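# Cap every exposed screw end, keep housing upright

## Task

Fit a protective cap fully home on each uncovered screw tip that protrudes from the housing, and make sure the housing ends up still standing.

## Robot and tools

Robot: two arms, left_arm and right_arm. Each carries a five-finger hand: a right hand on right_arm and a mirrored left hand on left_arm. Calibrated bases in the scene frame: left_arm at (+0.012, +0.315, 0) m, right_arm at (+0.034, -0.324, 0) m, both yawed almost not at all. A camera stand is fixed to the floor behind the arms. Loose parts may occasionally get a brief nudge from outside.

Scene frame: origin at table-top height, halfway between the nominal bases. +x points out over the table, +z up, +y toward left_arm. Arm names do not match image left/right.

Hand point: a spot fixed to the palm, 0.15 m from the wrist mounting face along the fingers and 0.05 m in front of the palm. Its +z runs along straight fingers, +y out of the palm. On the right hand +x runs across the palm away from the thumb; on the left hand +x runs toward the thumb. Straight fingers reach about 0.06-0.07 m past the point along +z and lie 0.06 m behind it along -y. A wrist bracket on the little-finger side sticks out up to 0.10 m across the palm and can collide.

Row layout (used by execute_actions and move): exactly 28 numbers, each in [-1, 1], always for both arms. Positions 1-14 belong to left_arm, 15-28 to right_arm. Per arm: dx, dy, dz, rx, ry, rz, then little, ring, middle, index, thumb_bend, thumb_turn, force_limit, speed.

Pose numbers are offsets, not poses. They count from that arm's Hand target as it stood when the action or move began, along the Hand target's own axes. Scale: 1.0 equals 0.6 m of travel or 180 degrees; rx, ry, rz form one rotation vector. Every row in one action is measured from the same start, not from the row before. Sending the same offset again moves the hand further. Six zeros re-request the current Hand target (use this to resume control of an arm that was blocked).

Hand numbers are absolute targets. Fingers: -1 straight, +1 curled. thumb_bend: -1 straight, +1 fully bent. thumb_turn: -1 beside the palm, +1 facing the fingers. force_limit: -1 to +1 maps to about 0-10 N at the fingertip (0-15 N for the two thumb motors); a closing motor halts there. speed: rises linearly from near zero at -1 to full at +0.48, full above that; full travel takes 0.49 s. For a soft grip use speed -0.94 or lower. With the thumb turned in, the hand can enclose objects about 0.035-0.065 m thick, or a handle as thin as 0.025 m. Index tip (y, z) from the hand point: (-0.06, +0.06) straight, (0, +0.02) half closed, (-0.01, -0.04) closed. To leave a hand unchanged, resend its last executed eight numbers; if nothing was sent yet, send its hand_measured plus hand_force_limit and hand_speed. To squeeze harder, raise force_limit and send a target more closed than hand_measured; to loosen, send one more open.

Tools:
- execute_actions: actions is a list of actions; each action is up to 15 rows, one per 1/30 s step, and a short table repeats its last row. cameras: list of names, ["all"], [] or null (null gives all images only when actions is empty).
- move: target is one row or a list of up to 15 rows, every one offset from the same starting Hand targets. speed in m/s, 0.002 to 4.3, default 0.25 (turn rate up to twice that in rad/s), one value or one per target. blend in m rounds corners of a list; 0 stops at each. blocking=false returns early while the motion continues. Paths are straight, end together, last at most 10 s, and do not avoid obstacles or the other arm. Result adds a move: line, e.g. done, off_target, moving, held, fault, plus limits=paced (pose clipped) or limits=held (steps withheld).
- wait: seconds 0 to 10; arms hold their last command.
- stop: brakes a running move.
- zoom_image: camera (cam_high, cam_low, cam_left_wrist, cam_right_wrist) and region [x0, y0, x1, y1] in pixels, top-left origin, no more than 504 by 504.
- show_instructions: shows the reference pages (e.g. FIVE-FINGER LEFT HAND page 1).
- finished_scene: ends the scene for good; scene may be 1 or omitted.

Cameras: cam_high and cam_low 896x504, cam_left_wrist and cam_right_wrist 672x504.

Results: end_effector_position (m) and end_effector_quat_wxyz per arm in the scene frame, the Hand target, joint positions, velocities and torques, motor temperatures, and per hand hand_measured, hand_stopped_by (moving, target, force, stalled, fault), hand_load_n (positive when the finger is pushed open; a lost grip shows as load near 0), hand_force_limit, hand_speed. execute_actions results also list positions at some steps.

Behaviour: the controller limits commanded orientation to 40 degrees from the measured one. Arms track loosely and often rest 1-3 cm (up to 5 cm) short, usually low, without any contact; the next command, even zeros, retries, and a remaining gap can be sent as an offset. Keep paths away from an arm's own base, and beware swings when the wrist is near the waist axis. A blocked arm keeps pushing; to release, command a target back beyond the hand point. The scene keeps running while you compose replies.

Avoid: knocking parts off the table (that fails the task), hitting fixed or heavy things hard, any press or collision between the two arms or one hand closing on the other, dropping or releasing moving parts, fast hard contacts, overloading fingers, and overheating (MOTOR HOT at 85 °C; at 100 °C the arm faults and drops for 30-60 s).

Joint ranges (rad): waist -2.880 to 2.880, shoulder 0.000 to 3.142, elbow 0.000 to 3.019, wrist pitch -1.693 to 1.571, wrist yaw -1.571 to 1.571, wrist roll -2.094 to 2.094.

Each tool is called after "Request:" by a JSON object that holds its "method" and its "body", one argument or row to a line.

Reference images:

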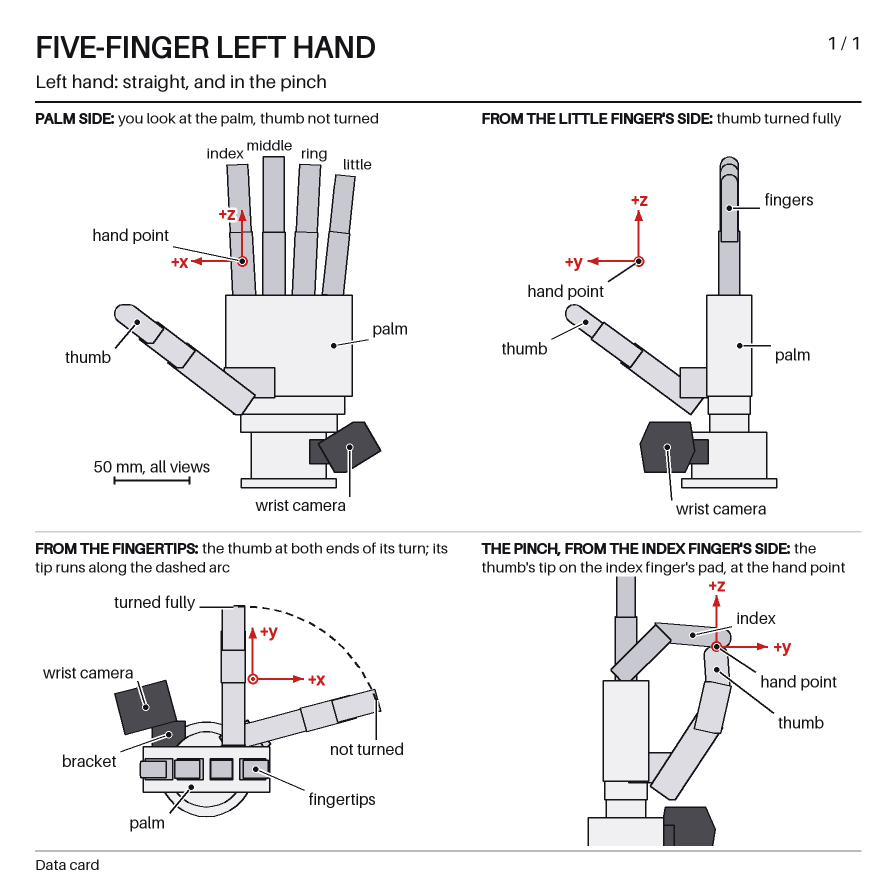

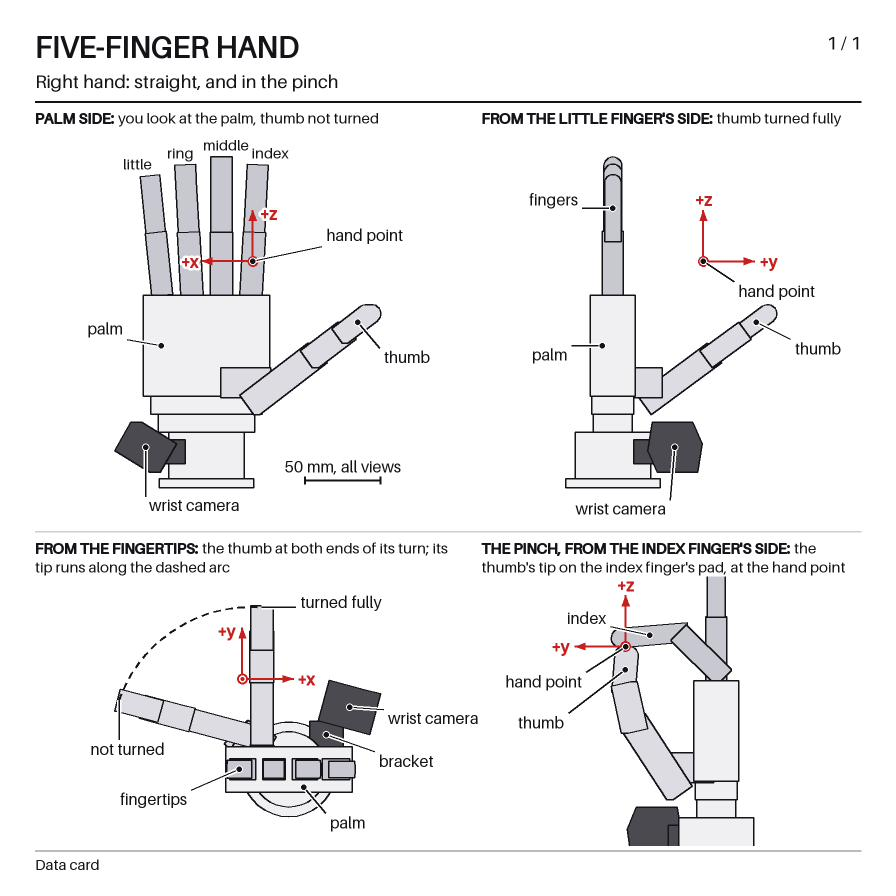

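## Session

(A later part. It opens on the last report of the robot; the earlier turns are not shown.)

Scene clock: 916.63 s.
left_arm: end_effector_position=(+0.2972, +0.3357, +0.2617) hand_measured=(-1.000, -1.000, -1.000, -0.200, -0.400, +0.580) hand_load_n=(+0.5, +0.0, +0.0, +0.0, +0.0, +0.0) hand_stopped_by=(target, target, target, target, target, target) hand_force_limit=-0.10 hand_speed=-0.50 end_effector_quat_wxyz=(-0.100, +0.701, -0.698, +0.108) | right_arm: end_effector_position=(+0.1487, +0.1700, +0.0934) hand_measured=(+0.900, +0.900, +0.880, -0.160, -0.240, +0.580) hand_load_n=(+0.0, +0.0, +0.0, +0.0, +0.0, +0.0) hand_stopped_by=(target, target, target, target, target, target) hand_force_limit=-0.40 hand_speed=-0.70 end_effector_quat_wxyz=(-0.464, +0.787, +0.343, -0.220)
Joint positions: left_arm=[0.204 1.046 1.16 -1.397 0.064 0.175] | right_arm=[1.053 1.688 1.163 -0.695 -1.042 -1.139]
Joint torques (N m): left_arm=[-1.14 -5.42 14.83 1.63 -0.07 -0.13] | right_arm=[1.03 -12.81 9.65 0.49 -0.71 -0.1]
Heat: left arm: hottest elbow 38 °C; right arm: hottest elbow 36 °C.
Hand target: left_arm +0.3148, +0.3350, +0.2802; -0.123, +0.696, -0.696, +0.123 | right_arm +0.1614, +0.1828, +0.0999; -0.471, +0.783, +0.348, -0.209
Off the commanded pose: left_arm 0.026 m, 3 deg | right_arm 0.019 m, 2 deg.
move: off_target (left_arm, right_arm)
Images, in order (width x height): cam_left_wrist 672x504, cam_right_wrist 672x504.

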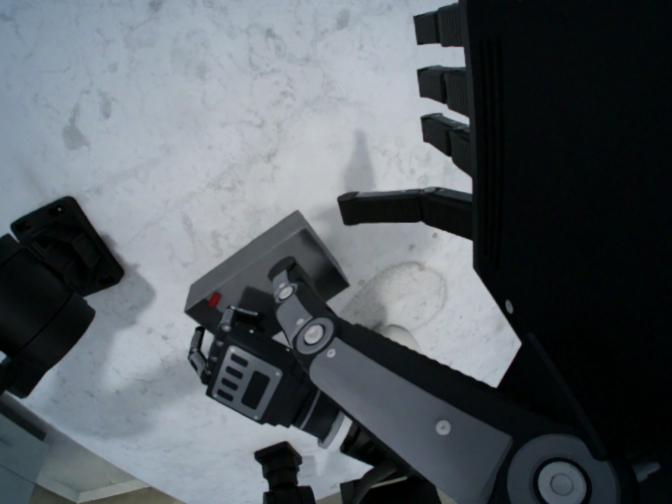

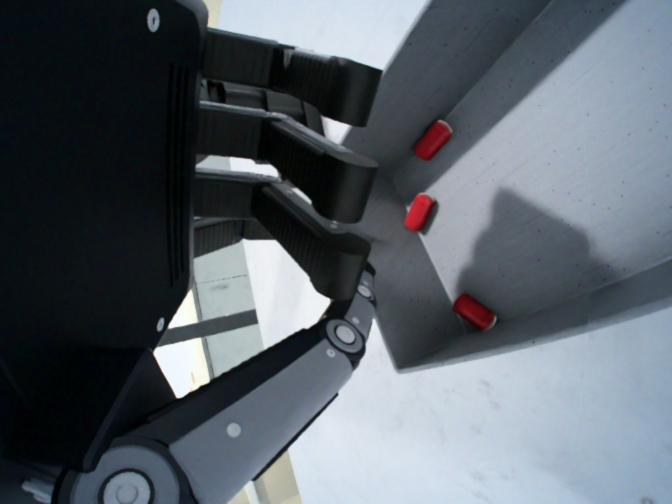

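Request:
{"method": "move", "body": {
  "target": [0, 0, 0, 0, 0, 0, -1, -1, -1, -0.2, -0.4, 0.58, -0.1, -0.5, -0.0225, 0.0223, 0.0646, 0, 0, 0, -1, -1, -1, -0.1, -0.24, 0.58, -0.4, -0.2],
  "speed": 0.08,
  "cameras": ["cam_left_wrist", "cam_right_wrist"]
}}

Scene clock: 933.20 s.
left_arm: end_effector_position=(+0.2972, +0.3357, +0.2617) hand_measured=(-1.000, -1.000, -1.000, -0.200, -0.400, +0.580) hand_load_n=(+0.0, +0.0, +0.0, +0.0, +0.0, +0.0) hand_stopped_by=(target, target, target, target, target, target) hand_force_limit=-0.10 hand_speed=-0.50 end_effector_quat_wxyz=(-0.100, +0.701, -0.698, +0.108) | right_arm: end_effector_position=(+0.1405, +0.1934, +0.0864) hand_measured=(-1.000, -1.000, -1.000, -0.100, -0.240, +0.580) hand_load_n=(-0.5, +0.0, +0.0, -1.0, +0.0, +0.0) hand_stopped_by=(target, target, target, target, target, target) hand_force_limit=-0.40 hand_speed=-0.20 end_effector_quat_wxyz=(-0.481, +0.778, +0.352, -0.197)
Joint positions: left_arm=[0.204 1.046 1.16 -1.397 0.064 0.175] | right_arm=[1.09 1.698 1.141 -0.531 -1.025 -1.057]
Joint torques (N m): left_arm=[-1.55 -5.01 14.79 1.59 -0.09 -0.14] | right_arm=[2.67 -12.4 5.74 1.26 -0.43 0.15]
Heat: left arm: hottest elbow 38 °C; right arm: hottest elbow 36 °C.
Hand target: left_arm +0.3148, +0.3350, +0.2802; -0.123, +0.696, -0.696, +0.123 | right_arm +0.1318, +0.1916, +0.0699; -0.471, +0.783, +0.348, -0.209
Off the commanded pose: left_arm 0.026 m, 3 deg | right_arm 0.019 m, 2 deg.
move: off_target (left_arm, right_arm)
Images, in order (width x height): cam_left_wrist 672x504, cam_right_wrist 672x504.

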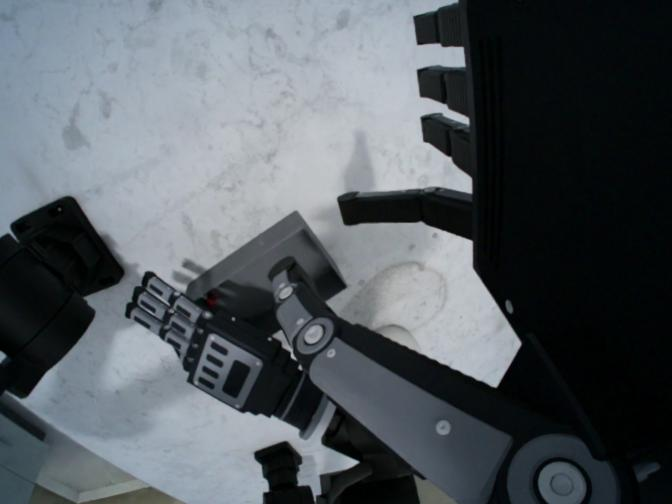

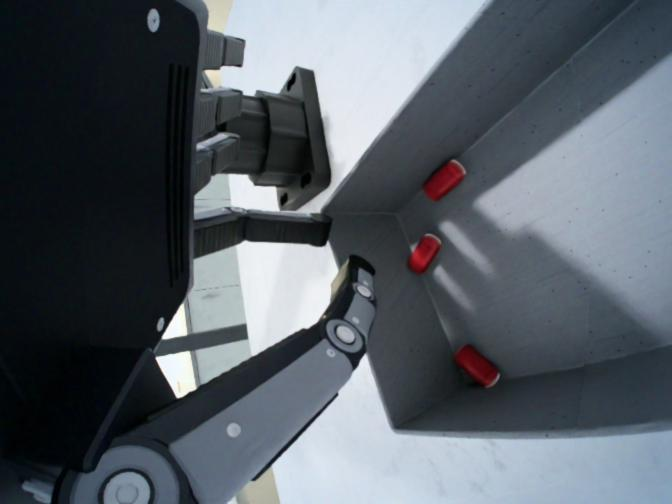

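Request:
{"method": "zoom_image", "body": {
  "camera": "cam_right_wrist",
  "region": [300, 150, 520, 450]
}}

Scaled by 1.680 from the camera's 672x504 image, which has a finer 960x720 frame.

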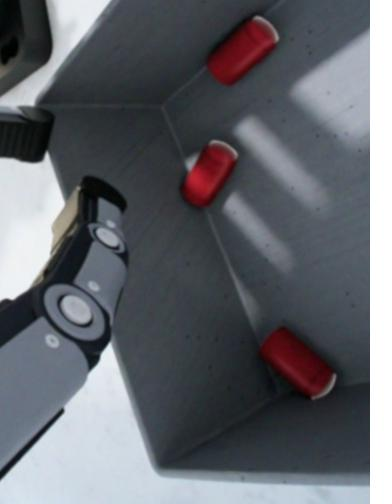

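Request:
{"method": "move", "body": {
  "target": [0, 0, 0, 0, 0, 0, -1, -1, -1, -0.2, -0.4, 0.58, -0.1, -0.5, -0.0142, 0.0231, 0.013, 0, 0.0883, 0.0469, -1, -1, -1, -0.1, -0.24, 0.58, -0.4, -0.2],
  "speed": 0.06,
  "cameras": ["cam_right_wrist"]
}}

Request:
{"method": "zoom_image", "body": {
  "camera": "cam_right_wrist",
  "region": [300, 100, 520, 400]
}}

Scene clock: 944.30 s.
left_arm: end_effector_position=(+0.2972, +0.3357, +0.2617) hand_measured=(-1.000, -1.000, -1.000, -0.200, -0.400, +0.580) hand_load_n=(+0.0, +0.0, +0.0, +0.0, +0.0, +0.0) hand_stopped_by=(target, target, target, target, target, target) hand_force_limit=-0.10 hand_speed=-0.50 end_effector_quat_wxyz=(-0.100, +0.701, -0.698, +0.108) | right_arm: end_effector_position=(+0.1358, +0.1949, +0.0840) hand_measured=(-1.000, -1.000, -1.000, -0.100, -0.240, +0.580) hand_load_n=(+0.0, +0.0, +0.0, -0.5, +0.0, +0.0) hand_stopped_by=(target, target, target, target, target, target) hand_force_limit=-0.40 hand_speed=-0.20 end_effector_quat_wxyz=(-0.520, +0.815, +0.226, -0.121)
Joint positions: left_arm=[0.204 1.046 1.16 -1.397 0.064 0.175] | right_arm=[1.117 1.577 0.903 -0.016 -0.83 -0.589]
Joint torques (N m): left_arm=[-1.14 -4.95 14.84 1.58 -0.11 -0.13] | right_arm=[2.67 -9.76 4.49 1.28 0.31 -0.03]
Heat: left arm: hottest elbow 38 °C; right arm: hottest elbow 35 °C.
Hand target: left_arm +0.3148, +0.3350, +0.2802; -0.123, +0.696, -0.696, +0.123 | right_arm +0.1257, +0.1854, +0.0539; -0.497, +0.828, +0.221, -0.133
Off the commanded pose: left_arm 0.026 m, 3 deg | right_arm 0.033 m, 3 deg.
move: off_target (left_arm, right_arm)
Images, in order (width x height): cam_right_wrist 672x504.

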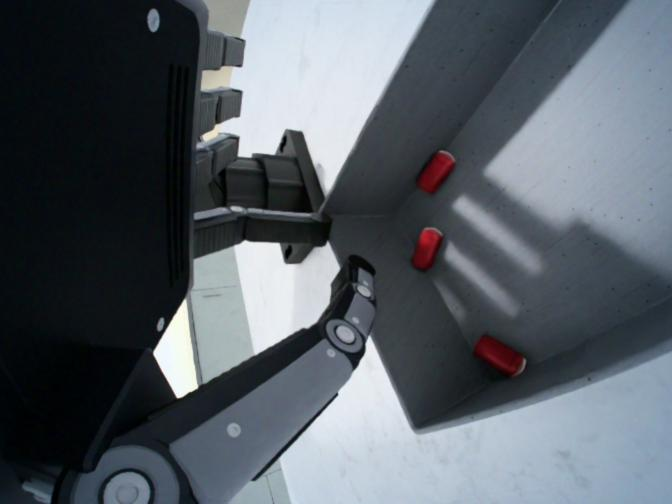

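Scaled by 1.680 from the camera's 672x504 image, which has a finer 960x720 frame.

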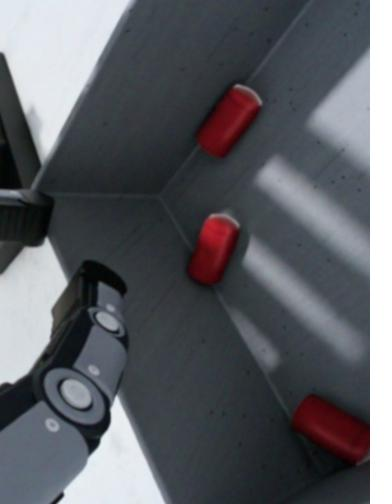

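Request:
{"method": "move", "body": {
  "target": [0, 0, 0, 0, 0, 0, -1, -1, -1, -0.2, -0.4, 0.58, -0.1, -0.5, 0, 0, 0, 0, 0, 0, -1, -1, -1, -0.1, -0.24, 0.58, -0.4, -0.2],
  "speed": 0.06,
  "cameras": ["cam_right_wrist"]
}}

Scene clock: 946.23 s.
left_arm: end_effector_position=(+0.2972, +0.3357, +0.2617) hand_measured=(-1.000, -1.000, -1.000, -0.200, -0.400, +0.580) hand_load_n=(+0.0, +0.0, +0.0, +0.0, +0.0, +0.0) hand_stopped_by=(target, target, target, target, target, target) hand_force_limit=-0.10 hand_speed=-0.50 end_effector_quat_wxyz=(-0.100, +0.701, -0.698, +0.108) | right_arm: end_effector_position=(+0.1357, +0.1949, +0.0840) hand_measured=(-1.000, -1.000, -1.000, -0.100, -0.240, +0.580) hand_load_n=(+0.0, +0.0, +0.0, -1.0, +0.0, +0.0) hand_stopped_by=(target, target, target, target, target, target) hand_force_limit=-0.40 hand_speed=-0.20 end_effector_quat_wxyz=(-0.520, +0.815, +0.226, -0.122)
Joint positions: left_arm=[0.204 1.046 1.16 -1.397 0.064 0.175] | right_arm=[1.117 1.577 0.903 -0.016 -0.83 -0.588]
Joint torques (N m): left_arm=[-0.73 -5.07 14.86 1.58 -0.08 -0.11] | right_arm=[2.73 -9.76 4.51 1.29 0.29 -0.04]
Heat: left arm: hottest elbow 38 °C; right arm: hottest elbow 35 °C.
Hand target: left_arm +0.3148, +0.3350, +0.2802; -0.123, +0.696, -0.696, +0.123 | right_arm +0.1257, +0.1854, +0.0539; -0.498, +0.828, +0.221, -0.133
Off the commanded pose: left_arm 0.026 m, 3 deg | right_arm 0.033 m, 3 deg.
move: off_target (left_arm, right_arm)
Images, in order (width x height): cam_right_wrist 672x504.

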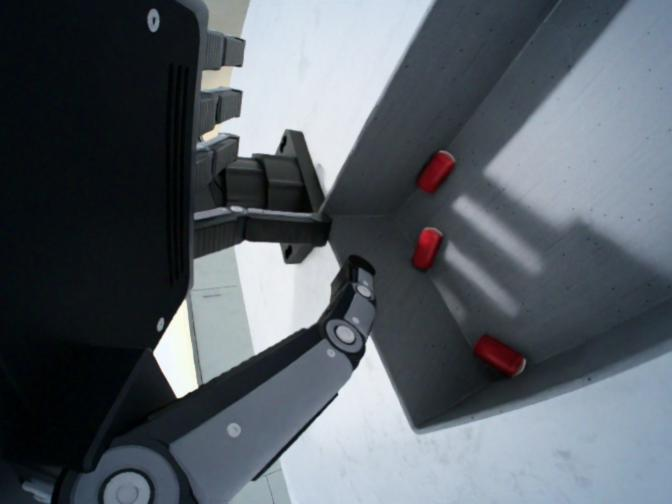

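Request:
{"method": "move", "body": {
  "target": [0, 0, 0, 0, 0, 0, -1, -1, -1, -0.2, -0.4, 0.58, -0.1, -0.5, 0, 0.0147, 0.0078, 0, 0, 0, -1, -1, -1, -0.1, -0.24, 0.58, -0.4, -0.2],
  "speed": 0.06,
  "cameras": ["cam_right_wrist", "cam_left_wrist"]
}}

Scene clock: 948.53 s.
left_arm: end_effector_position=(+0.2972, +0.3357, +0.2617) hand_measured=(-1.000, -1.000, -1.000, -0.200, -0.400, +0.580) hand_load_n=(+0.0, +0.0, +0.0, +0.0, +0.0, +0.0) hand_stopped_by=(target, target, target, target, target, target) hand_force_limit=-0.10 hand_speed=-0.50 end_effector_quat_wxyz=(-0.100, +0.701, -0.698, +0.108) | right_arm: end_effector_position=(+0.1358, +0.1959, +0.0836) hand_measured=(-1.000, -1.000, -1.000, -0.100, -0.240, +0.580) hand_load_n=(+0.0, +0.0, +0.0, -0.5, +0.0, +0.0) hand_stopped_by=(target, target, target, target, target, target) hand_force_limit=-0.40 hand_speed=-0.20 end_effector_quat_wxyz=(-0.526, +0.811, +0.228, -0.117)
Joint positions: left_arm=[0.204 1.046 1.16 -1.397 0.064 0.175] | right_arm=[1.117 1.577 0.893 0.012 -0.83 -0.585]
Joint torques (N m): left_arm=[-1.2 -5.01 14.83 1.58 -0.11 -0.12] | right_arm=[2.61 -8.35 4.4 1.29 0.3 -0.08]
Heat: left arm: hottest elbow 38 °C; right arm: hottest elbow 35 °C.
Hand target: left_arm +0.3148, +0.3350, +0.2802; -0.123, +0.696, -0.696, +0.123 | right_arm +0.1257, +0.1854, +0.0438; -0.497, +0.828, +0.221, -0.133
Off the commanded pose: left_arm 0.026 m, 3 deg | right_arm 0.042 m, 4 deg.
move: off_target (left_arm, right_arm)
Images, in order (width x height): cam_left_wrist 672x504, cam_right_wrist 672x504.

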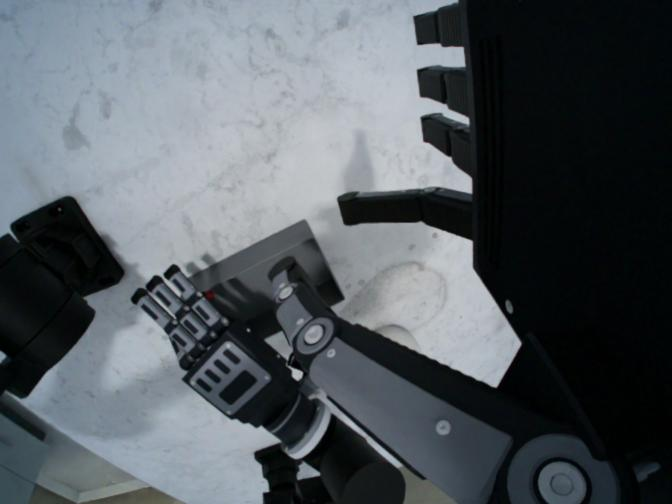

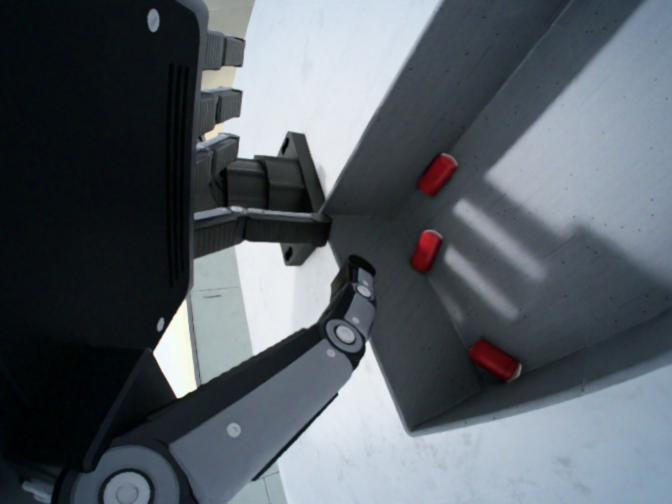

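Request:
{"method": "zoom_image", "body": {
  "camera": "cam_right_wrist",
  "region": [310, 190, 530, 450]
}}

Scaled by 1.938 from the camera's 672x504 image, which has a finer 960x720 frame.

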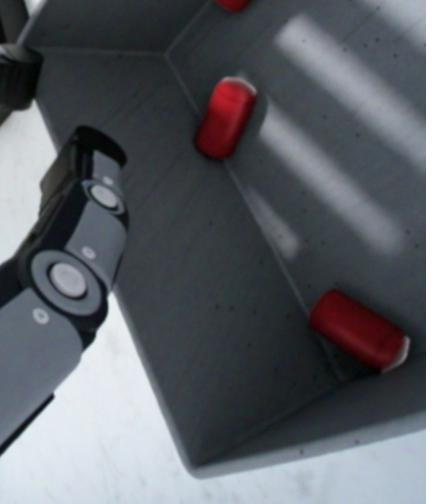

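Request:
{"method": "move", "body": {
  "target": [0, 0, 0, 0, 0, 0, -1, -1, -1, -0.2, -0.4, 0.58, -0.1, -0.5, 0.0338, -0.0728, -0.0616, 0, 0, 0, -1, -1, -1, -0.1, -0.24, 0.58, -0.4, -0.2],
  "speed": 0.06,
  "cameras": ["cam_right_wrist"]
}}

Request:
{"method": "zoom_image", "body": {
  "camera": "cam_right_wrist",
  "region": [310, 150, 570, 450]
}}

Scene clock: 955.40 s.
left_arm: end_effector_position=(+0.2972, +0.3357, +0.2617) hand_measured=(-1.000, -1.000, -1.000, -0.200, -0.400, +0.580) hand_load_n=(+0.0, +0.0, +0.0, +0.0, +0.0, +0.0) hand_stopped_by=(target, target, target, target, target, target) hand_force_limit=-0.10 hand_speed=-0.50 end_effector_quat_wxyz=(-0.100, +0.701, -0.698, +0.108) | right_arm: end_effector_position=(+0.1338, +0.1748, +0.0867) hand_measured=(-1.000, -1.000, -1.000, -0.100, -0.240, +0.580) hand_load_n=(+0.0, +0.0, +0.0, +1.0, +0.0, +0.0) hand_stopped_by=(target, target, target, target, target, target) hand_force_limit=-0.40 hand_speed=-0.20 end_effector_quat_wxyz=(-0.488, +0.833, +0.216, -0.150)
Joint positions: left_arm=[0.204 1.046 1.16 -1.397 0.064 0.175] | right_arm=[1.101 1.556 0.926 -0.181 -0.847 -0.623]
Joint torques (N m): left_arm=[-1.38 -4.95 14.83 1.61 -0.07 -0.11] | right_arm=[0.5 -12.28 9.11 0.83 -0.36 -0.13]
Heat: left arm: hottest elbow 38 °C; right arm: hottest elbow 35 °C.
Hand target: left_arm +0.3148, +0.3350, +0.2802; -0.123, +0.696, -0.696, +0.123 | right_arm +0.1492, +0.1851, +0.0998; -0.498, +0.828, +0.221, -0.133
Off the commanded pose: left_arm 0.026 m, 3 deg | right_arm 0.023 m, 2 deg.
move: off_target (left_arm, right_arm)
Images, in order (width x height): cam_right_wrist 672x504.

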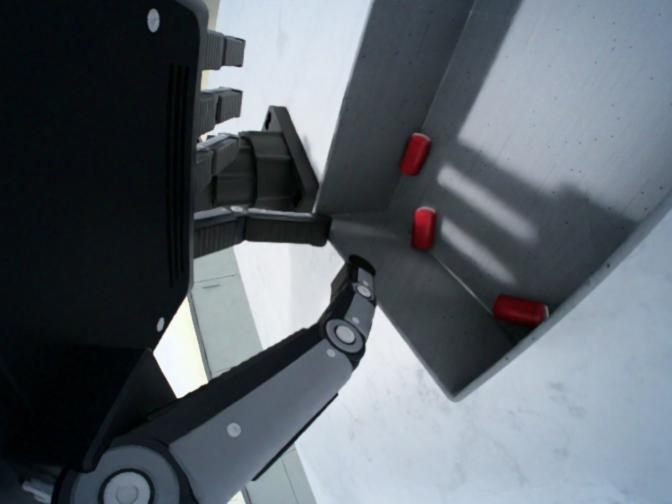

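Scaled by 1.680 from the camera's 672x504 image, which has a finer 960x720 frame.

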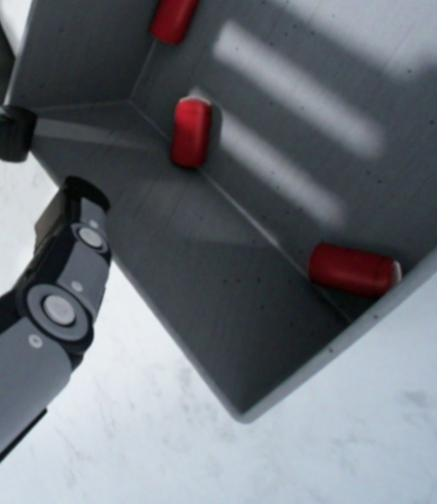

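Request:
{"method": "execute_actions", "body": {
  "actions": [],
  "cameras": ["cam_left_wrist", "cam_high"]
}}

Request:
{"method": "zoom_image", "body": {
  "camera": "cam_left_wrist",
  "region": [120, 210, 360, 420]
}}

Scene clock: 957.07 s.
left_arm: end_effector_position=(+0.2972, +0.3357, +0.2617) hand_measured=(-1.000, -1.000, -1.000, -0.200, -0.400, +0.580) hand_load_n=(+0.0, +0.0, +0.0, +0.0, +0.0, +0.0) hand_stopped_by=(target, target, target, target, target, target) hand_force_limit=-0.10 hand_speed=-0.50 end_effector_quat_wxyz=(-0.100, +0.701, -0.698, +0.108) | right_arm: end_effector_position=(+0.1338, +0.1748, +0.0866) hand_measured=(-1.000, -1.000, -1.000, -0.100, -0.240, +0.580) hand_load_n=(+0.0, +0.0, +0.0, +0.5, +0.0, +0.0) hand_stopped_by=(target, target, target, target, target, target) hand_force_limit=-0.40 hand_speed=-0.20 end_effector_quat_wxyz=(-0.488, +0.833, +0.216, -0.150)
Joint positions: left_arm=[0.204 1.046 1.16 -1.397 0.064 0.175] | right_arm=[1.101 1.556 0.926 -0.181 -0.847 -0.624]
Joint velocities: within noise
Joint torques (N m): left_arm=[-1.14 -5.25 14.86 1.68 -0.09 -0.12] | right_arm=[0.5 -12.22 9.11 0.79 -0.36 -0.14]
Motor temperatures (°C): left_arm=[25 25 39 25 25 26] | right_arm=[24 30 35 27 28 25]
Heat: left arm: hottest elbow 39 °C; right arm: hottest elbow 35 °C.
Hand target: left_arm +0.3148, +0.3350, +0.2802; -0.123, +0.696, -0.696, +0.123 | right_arm +0.1492, +0.1851, +0.0998; -0.498, +0.828, +0.222, -0.133
Off the commanded pose: left_arm 0.026 m, 3 deg | right_arm 0.023 m, 2 deg.
Images, in order (width x height): cam_high 896x504, cam_left_wrist 672x504.

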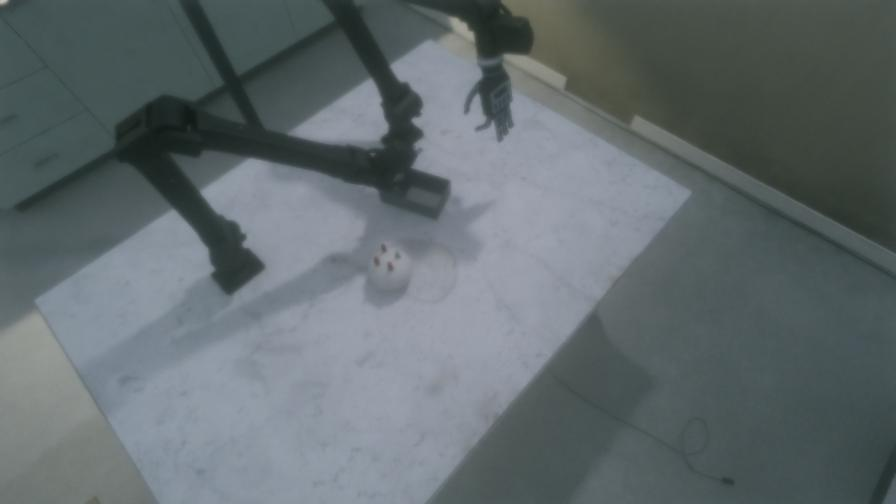

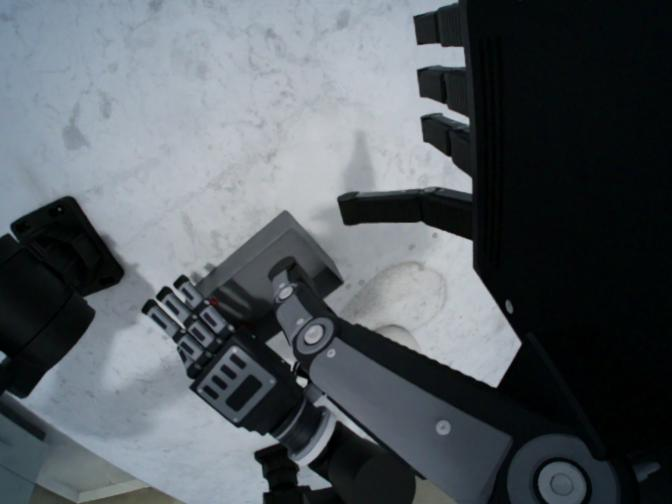

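Scaled by 2.100 from the camera's 672x504 image, which has a finer 960x720 frame.

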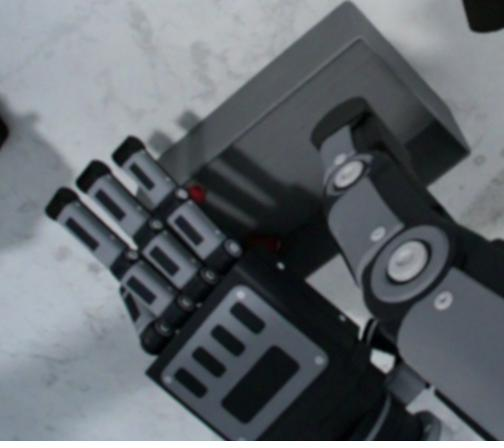

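Request:
{"method": "move", "body": {
  "target": [0, 0, 0, 0, 0, 0, -1, -1, -1, -0.2, -0.4, 0.58, -0.1, -0.5, 0.0103, -0.0397, -0.032, 0, 0, 0, -1, -1, -1, -0.1, -0.24, 0.58, -0.4, -0.2],
  "speed": 0.06,
  "cameras": ["cam_right_wrist"]
}}

Request:
{"method": "zoom_image", "body": {
  "camera": "cam_right_wrist",
  "region": [300, 100, 560, 400]
}}

Scene clock: 963.27 s.
left_arm: end_effector_position=(+0.2972, +0.3357, +0.2617) hand_measured=(-1.000, -1.000, -1.000, -0.200, -0.400, +0.580) hand_load_n=(-0.5, +0.0, +0.0, +0.0, +0.0, +0.0) hand_stopped_by=(target, target, target, target, target, target) hand_force_limit=-0.10 hand_speed=-0.50 end_effector_quat_wxyz=(-0.100, +0.701, -0.698, +0.108) | right_arm: end_effector_position=(+0.1427, +0.1704, +0.1111) hand_measured=(-1.000, -1.000, -1.000, -0.100, -0.240, +0.580) hand_load_n=(+0.0, +0.0, +0.0, +0.0, +0.0, +0.0) hand_stopped_by=(target, target, target, target, target, target) hand_force_limit=-0.40 hand_speed=-0.20 end_effector_quat_wxyz=(-0.483, +0.835, +0.214, -0.150)
Joint positions: left_arm=[0.204 1.046 1.16 -1.397 0.064 0.175] | right_arm=[1.08 1.519 0.968 -0.287 -0.855 -0.649]
Joint torques (N m): left_arm=[-1.26 -5.07 14.84 1.62 -0.09 -0.11] | right_arm=[0.67 -12.28 9.96 0.91 -0.54 -0.1]
Heat: left arm: hottest elbow 39 °C; right arm: hottest elbow 35 °C.
Hand target: left_arm +0.3148, +0.3350, +0.2802; -0.123, +0.696, -0.696, +0.123 | right_arm +0.1575, +0.1832, +0.1299; -0.498, +0.828, +0.222, -0.133
Off the commanded pose: left_arm 0.026 m, 3 deg | right_arm 0.027 m, 3 deg.
move: off_target (left_arm, right_arm)
Images, in order (width x height): cam_right_wrist 672x504.

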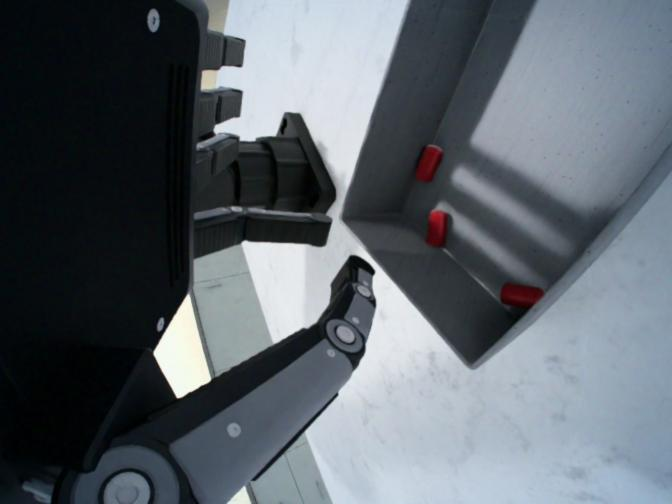

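Scaled by 1.680 from the camera's 672x504 image, which has a finer 960x720 frame.

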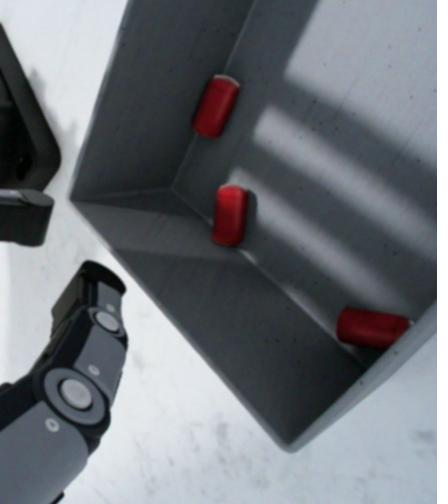

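Request:
{"method": "move", "body": {
  "target": [0, 0, 0, 0, 0, 0, -1, -1, -1, -0.2, -0.4, 0.58, -0.1, -0.5, 0, 0.081, 0.0356, 0, 0, 0, -1, -1, -1, -0.1, -0.24, 0.58, -0.4, -0.2],
  "speed": 0.06,
  "cameras": ["cam_right_wrist"]
}}

Request:
{"method": "zoom_image", "body": {
  "camera": "cam_right_wrist",
  "region": [300, 100, 560, 400]
}}

Scene clock: 967.03 s.
left_arm: end_effector_position=(+0.2972, +0.3357, +0.2617) hand_measured=(-1.000, -1.000, -1.000, -0.200, -0.400, +0.580) hand_load_n=(+0.0, +0.0, +0.0, +0.0, +0.0, +0.0) hand_stopped_by=(target, target, target, target, target, target) hand_force_limit=-0.10 hand_speed=-0.50 end_effector_quat_wxyz=(-0.100, +0.701, -0.698, +0.108) | right_arm: end_effector_position=(+0.1521, +0.1814, +0.0855) hand_measured=(-1.000, -1.000, -1.000, -0.100, -0.240, +0.580) hand_load_n=(+0.0, +0.0, -0.5, +0.0, +0.0, +0.0) hand_stopped_by=(target, target, target, target, target, target) hand_force_limit=-0.40 hand_speed=-0.20 end_effector_quat_wxyz=(-0.498, +0.827, +0.223, -0.137)
Joint positions: left_arm=[0.204 1.046 1.16 -1.397 0.064 0.175] | right_arm=[1.074 1.58 0.947 -0.166 -0.861 -0.658]
Joint torques (N m): left_arm=[-1.14 -5.54 14.78 1.66 -0.11 -0.11] | right_arm=[0.62 -11.22 6.17 1.69 -0.53 -0.09]
Heat: left arm: hottest elbow 39 °C; right arm: hottest elbow 36 °C.
Hand target: left_arm +0.3148, +0.3350, +0.2802; -0.123, +0.696, -0.696, +0.123 | right_arm +0.1595, +0.1796, +0.0768; -0.497, +0.828, +0.221, -0.133
Off the commanded pose: left_arm 0.026 m, 3 deg | right_arm 0.011 m, 0 deg.
move: off_target (left_arm, right_arm)
Images, in order (width x height): cam_right_wrist 672x504.

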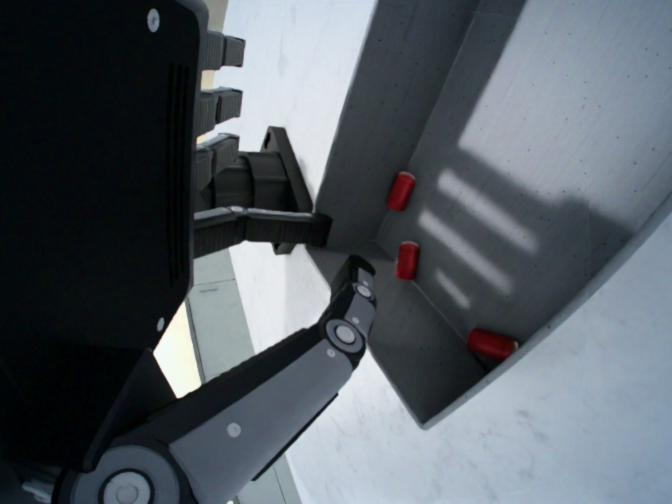

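Scaled by 1.680 from the camera's 672x504 image, which has a finer 960x720 frame.

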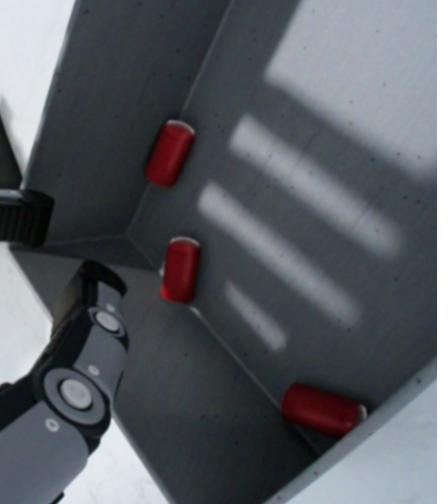

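Request:
{"method": "move", "body": {
  "target": [0, 0, 0, 0, 0, 0, -1, -1, -1, -0.2, -0.4, 0.58, -0.1, -0.5, -0.0233, -0.0249, -0.0418, 0, 0, 0, -1, -1, -1, -0.1, -0.24, 0.58, -0.4, -0.2],
  "speed": 0.06,
  "cameras": ["cam_right_wrist"]
}}

Request:
{"method": "zoom_image", "body": {
  "camera": "cam_right_wrist",
  "region": [300, 100, 560, 400]
}}

Scene clock: 970.80 s.
left_arm: end_effector_position=(+0.2972, +0.3357, +0.2617) hand_measured=(-1.000, -1.000, -1.000, -0.200, -0.400, +0.580) hand_load_n=(+0.0, +0.0, +0.0, +0.0, +0.0, +0.0) hand_stopped_by=(target, target, target, target, target, target) hand_force_limit=-0.10 hand_speed=-0.50 end_effector_quat_wxyz=(-0.100, +0.701, -0.698, +0.108) | right_arm: end_effector_position=(+0.1501, +0.1654, +0.1047) hand_measured=(-1.000, -1.000, -1.000, -0.100, -0.240, +0.580) hand_load_n=(+0.0, +0.0, +0.0, +0.0, +0.0, +0.0) hand_stopped_by=(target, target, target, target, target, target) hand_force_limit=-0.40 hand_speed=-0.20 end_effector_quat_wxyz=(-0.500, +0.826, +0.224, -0.135)
Joint positions: left_arm=[0.204 1.046 1.16 -1.397 0.064 0.175] | right_arm=[1.06 1.511 0.926 -0.22 -0.87 -0.672]
Joint torques (N m): left_arm=[-1.14 -5.3 14.89 1.59 -0.07 -0.11] | right_arm=[0.62 -11.93 6.17 0.9 -0.53 -0.08]
Heat: left arm: hottest elbow 39 °C; right arm: hottest elbow 35 °C.
Hand target: left_arm +0.3148, +0.3350, +0.2802; -0.123, +0.696, -0.696, +0.123 | right_arm +0.1551, +0.1596, +0.1019; -0.498, +0.828, +0.221, -0.133
Off the commanded pose: left_arm 0.026 m, 3 deg | right_arm 0.008 m, 1 deg.
move: off_target (left_arm)
Images, in order (width x height): cam_right_wrist 672x504.

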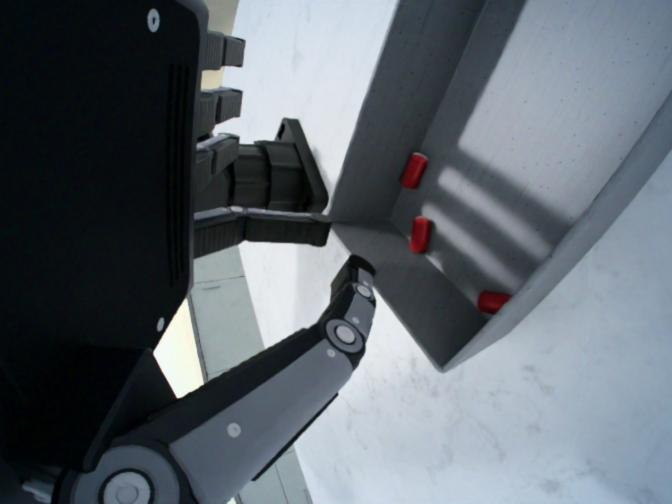

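Scaled by 1.680 from the camera's 672x504 image, which has a finer 960x720 frame.

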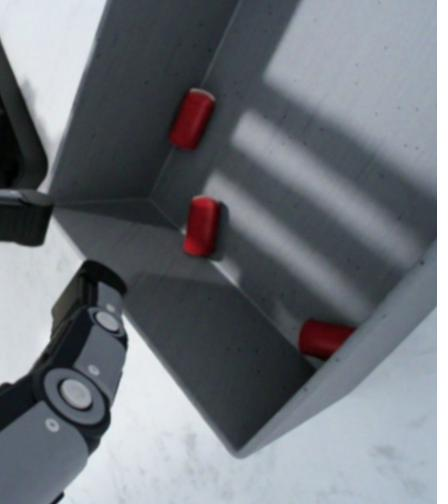

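Request:
{"method": "zoom_image", "body": {
  "camera": "cam_right_wrist",
  "region": [395, 205, 445, 265]
}}

Scaled by 8.400 from the camera's 672x504 image, which has a finer 960x720 frame.

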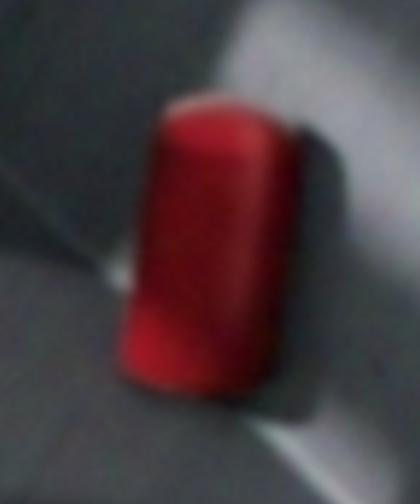

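Request:
{"method": "move", "body": {
  "target": [0, 0, 0, 0, 0, 0, -1, -1, -1, -0.2, -0.4, 0.58, -0.1, -0.5, -0.03, 0.015, 0.018, 0, 0, 0, -1, -1, -1, -0.1, -0.24, 0.58, -0.4, -0.2],
  "speed": 0.06,
  "cameras": ["cam_right_wrist"]
}}

Request:
{"method": "zoom_image", "body": {
  "camera": "cam_right_wrist",
  "region": [290, 150, 510, 450]
}}

Scene clock: 976.77 s.
left_arm: end_effector_position=(+0.2972, +0.3357, +0.2617) hand_measured=(-1.000, -1.000, -1.000, -0.200, -0.400, +0.580) hand_load_n=(+0.0, +0.0, +0.0, +0.0, +0.0, +0.0) hand_stopped_by=(target, target, target, target, target, target) hand_force_limit=-0.10 hand_speed=-0.50 end_effector_quat_wxyz=(-0.100, +0.701, -0.698, +0.108) | right_arm: end_effector_position=(+0.1439, +0.1541, +0.0864) hand_measured=(-1.000, -1.000, -1.000, -0.100, -0.240, +0.580) hand_load_n=(+0.0, +0.0, +0.0, +0.0, +0.0, +0.0) hand_stopped_by=(target, target, target, target, target, target) hand_force_limit=-0.40 hand_speed=-0.20 end_effector_quat_wxyz=(-0.495, +0.830, +0.219, -0.131)
Joint positions: left_arm=[0.204 1.046 1.16 -1.397 0.064 0.175] | right_arm=[1.064 1.507 0.869 -0.168 -0.852 -0.665]
Joint torques (N m): left_arm=[-1.14 -4.95 14.93 1.63 -0.08 -0.12] | right_arm=[2.61 -11.99 6.08 1.72 -0.38 0.18]
Heat: left arm: hottest elbow 39 °C; right arm: hottest elbow 35 °C.
Hand target: left_arm +0.3148, +0.3350, +0.2802; -0.123, +0.696, -0.696, +0.123 | right_arm +0.1367, +0.1552, +0.0889; -0.498, +0.828, +0.221, -0.133
Off the commanded pose: left_arm 0.026 m, 3 deg | right_arm 0.008 m, 0 deg.
move: off_target (left_arm)
Images, in order (width x height): cam_right_wrist 672x504.

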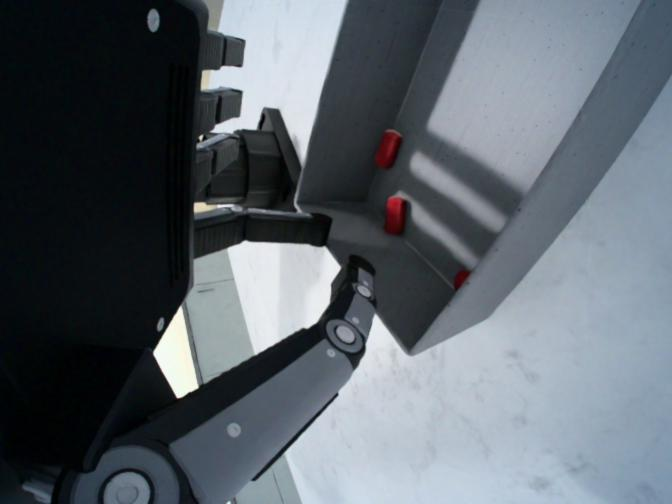

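Scaled by 1.680 from the camera's 672x504 image, which has a finer 960x720 frame.

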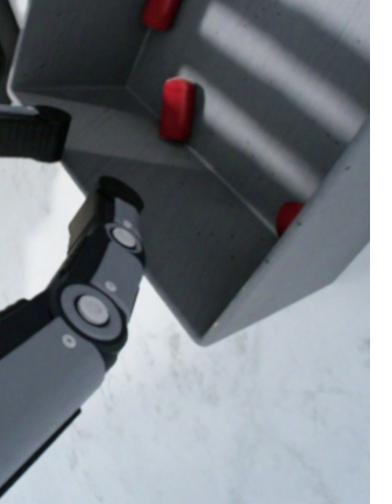

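Request:
{"method": "move", "body": {
  "target": [0, 0, 0, 0, 0, 0, -1, -1, -1, -0.2, -0.4, 0.58, -0.1, -0.5, -0.003, -0.0173, 0.0325, 0, 0, 0, -1, -1, -1, -0.1, -0.24, 0.58, -0.4, -0.2],
  "speed": 0.06,
  "cameras": ["cam_right_wrist"]
}}

Request:
{"method": "zoom_image", "body": {
  "camera": "cam_right_wrist",
  "region": [290, 150, 510, 450]
}}

Scene clock: 980.13 s.
left_arm: end_effector_position=(+0.2972, +0.3357, +0.2617) hand_measured=(-1.000, -1.000, -1.000, -0.200, -0.400, +0.580) hand_load_n=(+0.0, +0.0, +0.0, +0.0, +0.0, +0.0) hand_stopped_by=(target, target, target, target, target, target) hand_force_limit=-0.10 hand_speed=-0.50 end_effector_quat_wxyz=(-0.100, +0.701, -0.698, +0.108) | right_arm: end_effector_position=(+0.1266, +0.1653, +0.0882) hand_measured=(-1.000, -1.000, -1.000, -0.100, -0.240, +0.580) hand_load_n=(+0.0, -0.5, +0.0, +0.0, +0.0, +0.0) hand_stopped_by=(target, target, target, target, target, target) hand_force_limit=-0.40 hand_speed=-0.20 end_effector_quat_wxyz=(-0.495, +0.830, +0.221, -0.131)
Joint positions: left_arm=[0.204 1.046 1.16 -1.397 0.064 0.175] | right_arm=[1.112 1.507 0.868 -0.13 -0.819 -0.617]
Joint torques (N m): left_arm=[-1.26 -4.95 14.84 1.61 -0.08 -0.11] | right_arm=[2.43 -10.17 7.6 1.76 -0.36 0.18]
Heat: left arm: hottest elbow 39 °C; right arm: hottest elbow 35 °C.
Hand target: left_arm +0.3148, +0.3350, +0.2802; -0.123, +0.696, -0.696, +0.123 | right_arm +0.1241, +0.1734, +0.0888; -0.497, +0.828, +0.221, -0.133
Off the commanded pose: left_arm 0.026 m, 3 deg | right_arm 0.009 m, 0 deg.
move: off_target (left_arm)
Images, in order (width x height): cam_right_wrist 672x504.

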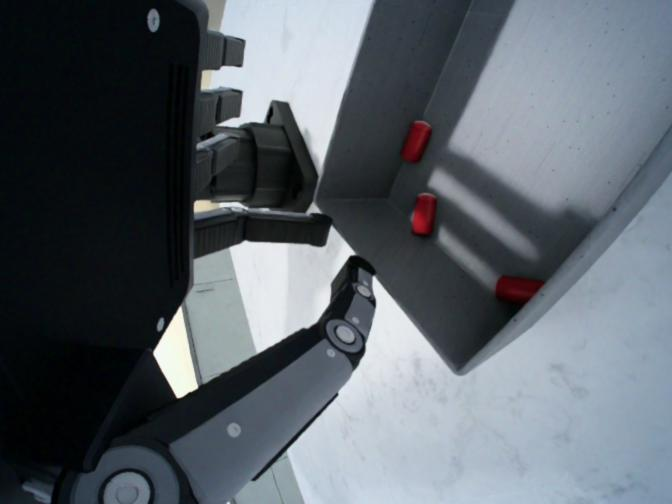

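Scaled by 1.680 from the camera's 672x504 image, which has a finer 960x720 frame.

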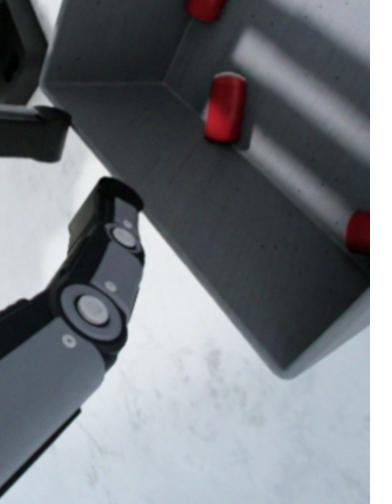

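Request:
{"method": "zoom_image", "body": {
  "camera": "cam_right_wrist",
  "region": [395, 185, 445, 245]
}}

Request:
{"method": "zoom_image", "body": {
  "camera": "cam_right_wrist",
  "region": [290, 170, 410, 290]
}}

Scaled by 8.400 from the camera's 672x504 image, which has a finer 960x720 frame.

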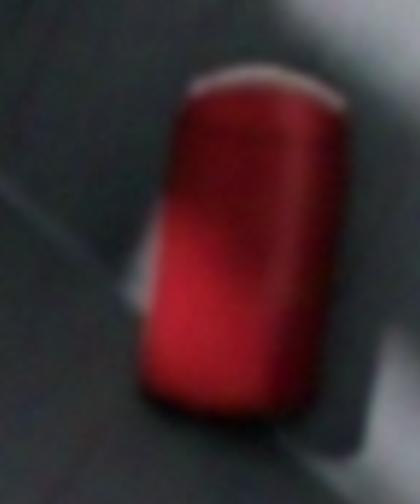

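Scaled by 4.200 from the camera's 672x504 image, which has a finer 960x720 frame.

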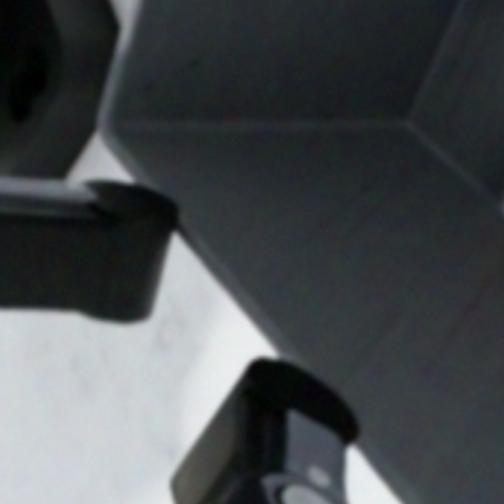

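Request:
{"method": "move", "body": {
  "target": [0, 0, 0, 0, 0, 0, -1, -1, -1, -0.2, -0.4, 0.58, -0.1, -0.5, 0.0217, 0.035, 0.0115, 0, 0, 0, -1, -1, -1, -0.1, -0.24, 0.58, -0.4, -0.2],
  "speed": 0.06,
  "cameras": ["cam_right_wrist"]
}}

Request:
{"method": "zoom_image", "body": {
  "camera": "cam_right_wrist",
  "region": [290, 160, 450, 300]
}}

Scene clock: 984.80 s.
left_arm: end_effector_position=(+0.2972, +0.3357, +0.2617) hand_measured=(-1.000, -1.000, -1.000, -0.200, -0.400, +0.580) hand_load_n=(+0.0, -0.5, +0.0, +0.0, +0.0, +0.0) hand_stopped_by=(target, target, target, target, target, target) hand_force_limit=-0.10 hand_speed=-0.50 end_effector_quat_wxyz=(-0.100, +0.701, -0.698, +0.108) | right_arm: end_effector_position=(+0.1266, +0.1719, +0.0843) hand_measured=(-1.000, -1.000, -1.000, -0.100, -0.240, +0.580) hand_load_n=(+0.0, +0.0, +0.0, -1.0, +0.0, +0.0) hand_stopped_by=(target, target, target, target, target, target) hand_force_limit=-0.40 hand_speed=-0.20 end_effector_quat_wxyz=(-0.507, +0.820, +0.229, -0.135)
Joint positions: left_arm=[0.204 1.046 1.16 -1.397 0.064 0.175] | right_arm=[1.111 1.533 0.868 -0.081 -0.847 -0.617]
Joint torques (N m): left_arm=[-1.49 -5.25 14.83 1.65 -0.09 -0.11] | right_arm=[0.85 -7.88 7.61 1.39 0.04 -0.07]
Heat: left arm: hottest elbow 39 °C; right arm: hottest elbow 36 °C.
Hand target: left_arm +0.3148, +0.3350, +0.2802; -0.123, +0.696, -0.696, +0.123 | right_arm +0.1372, +0.1767, +0.0671; -0.498, +0.828, +0.222, -0.133
Off the commanded pose: left_arm 0.026 m, 3 deg | right_arm 0.021 m, 2 deg.
move: off_target (left_arm, right_arm)
Images, in order (width x height): cam_right_wrist 672x504.

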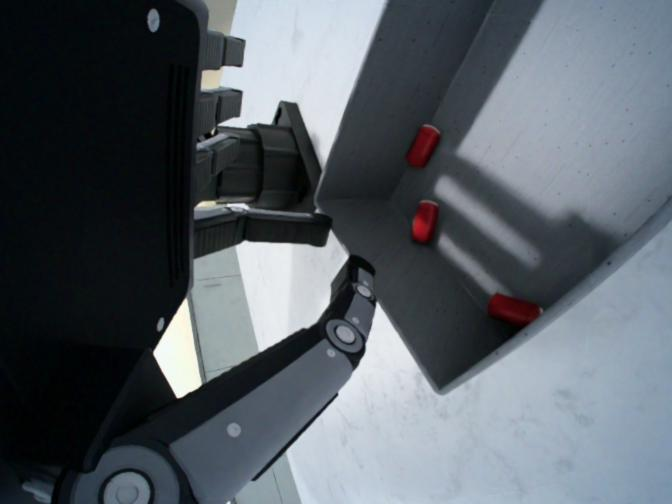

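Scaled by 3.150 from the camera's 672x504 image, which has a finer 960x720 frame.

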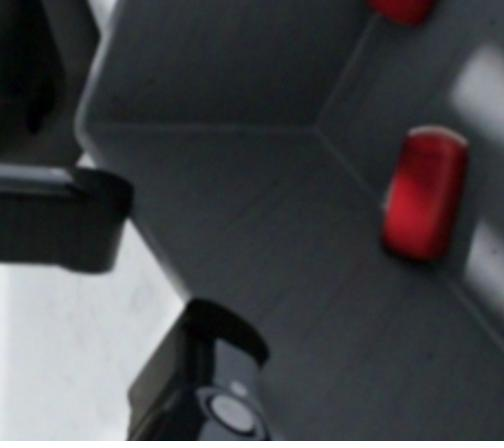

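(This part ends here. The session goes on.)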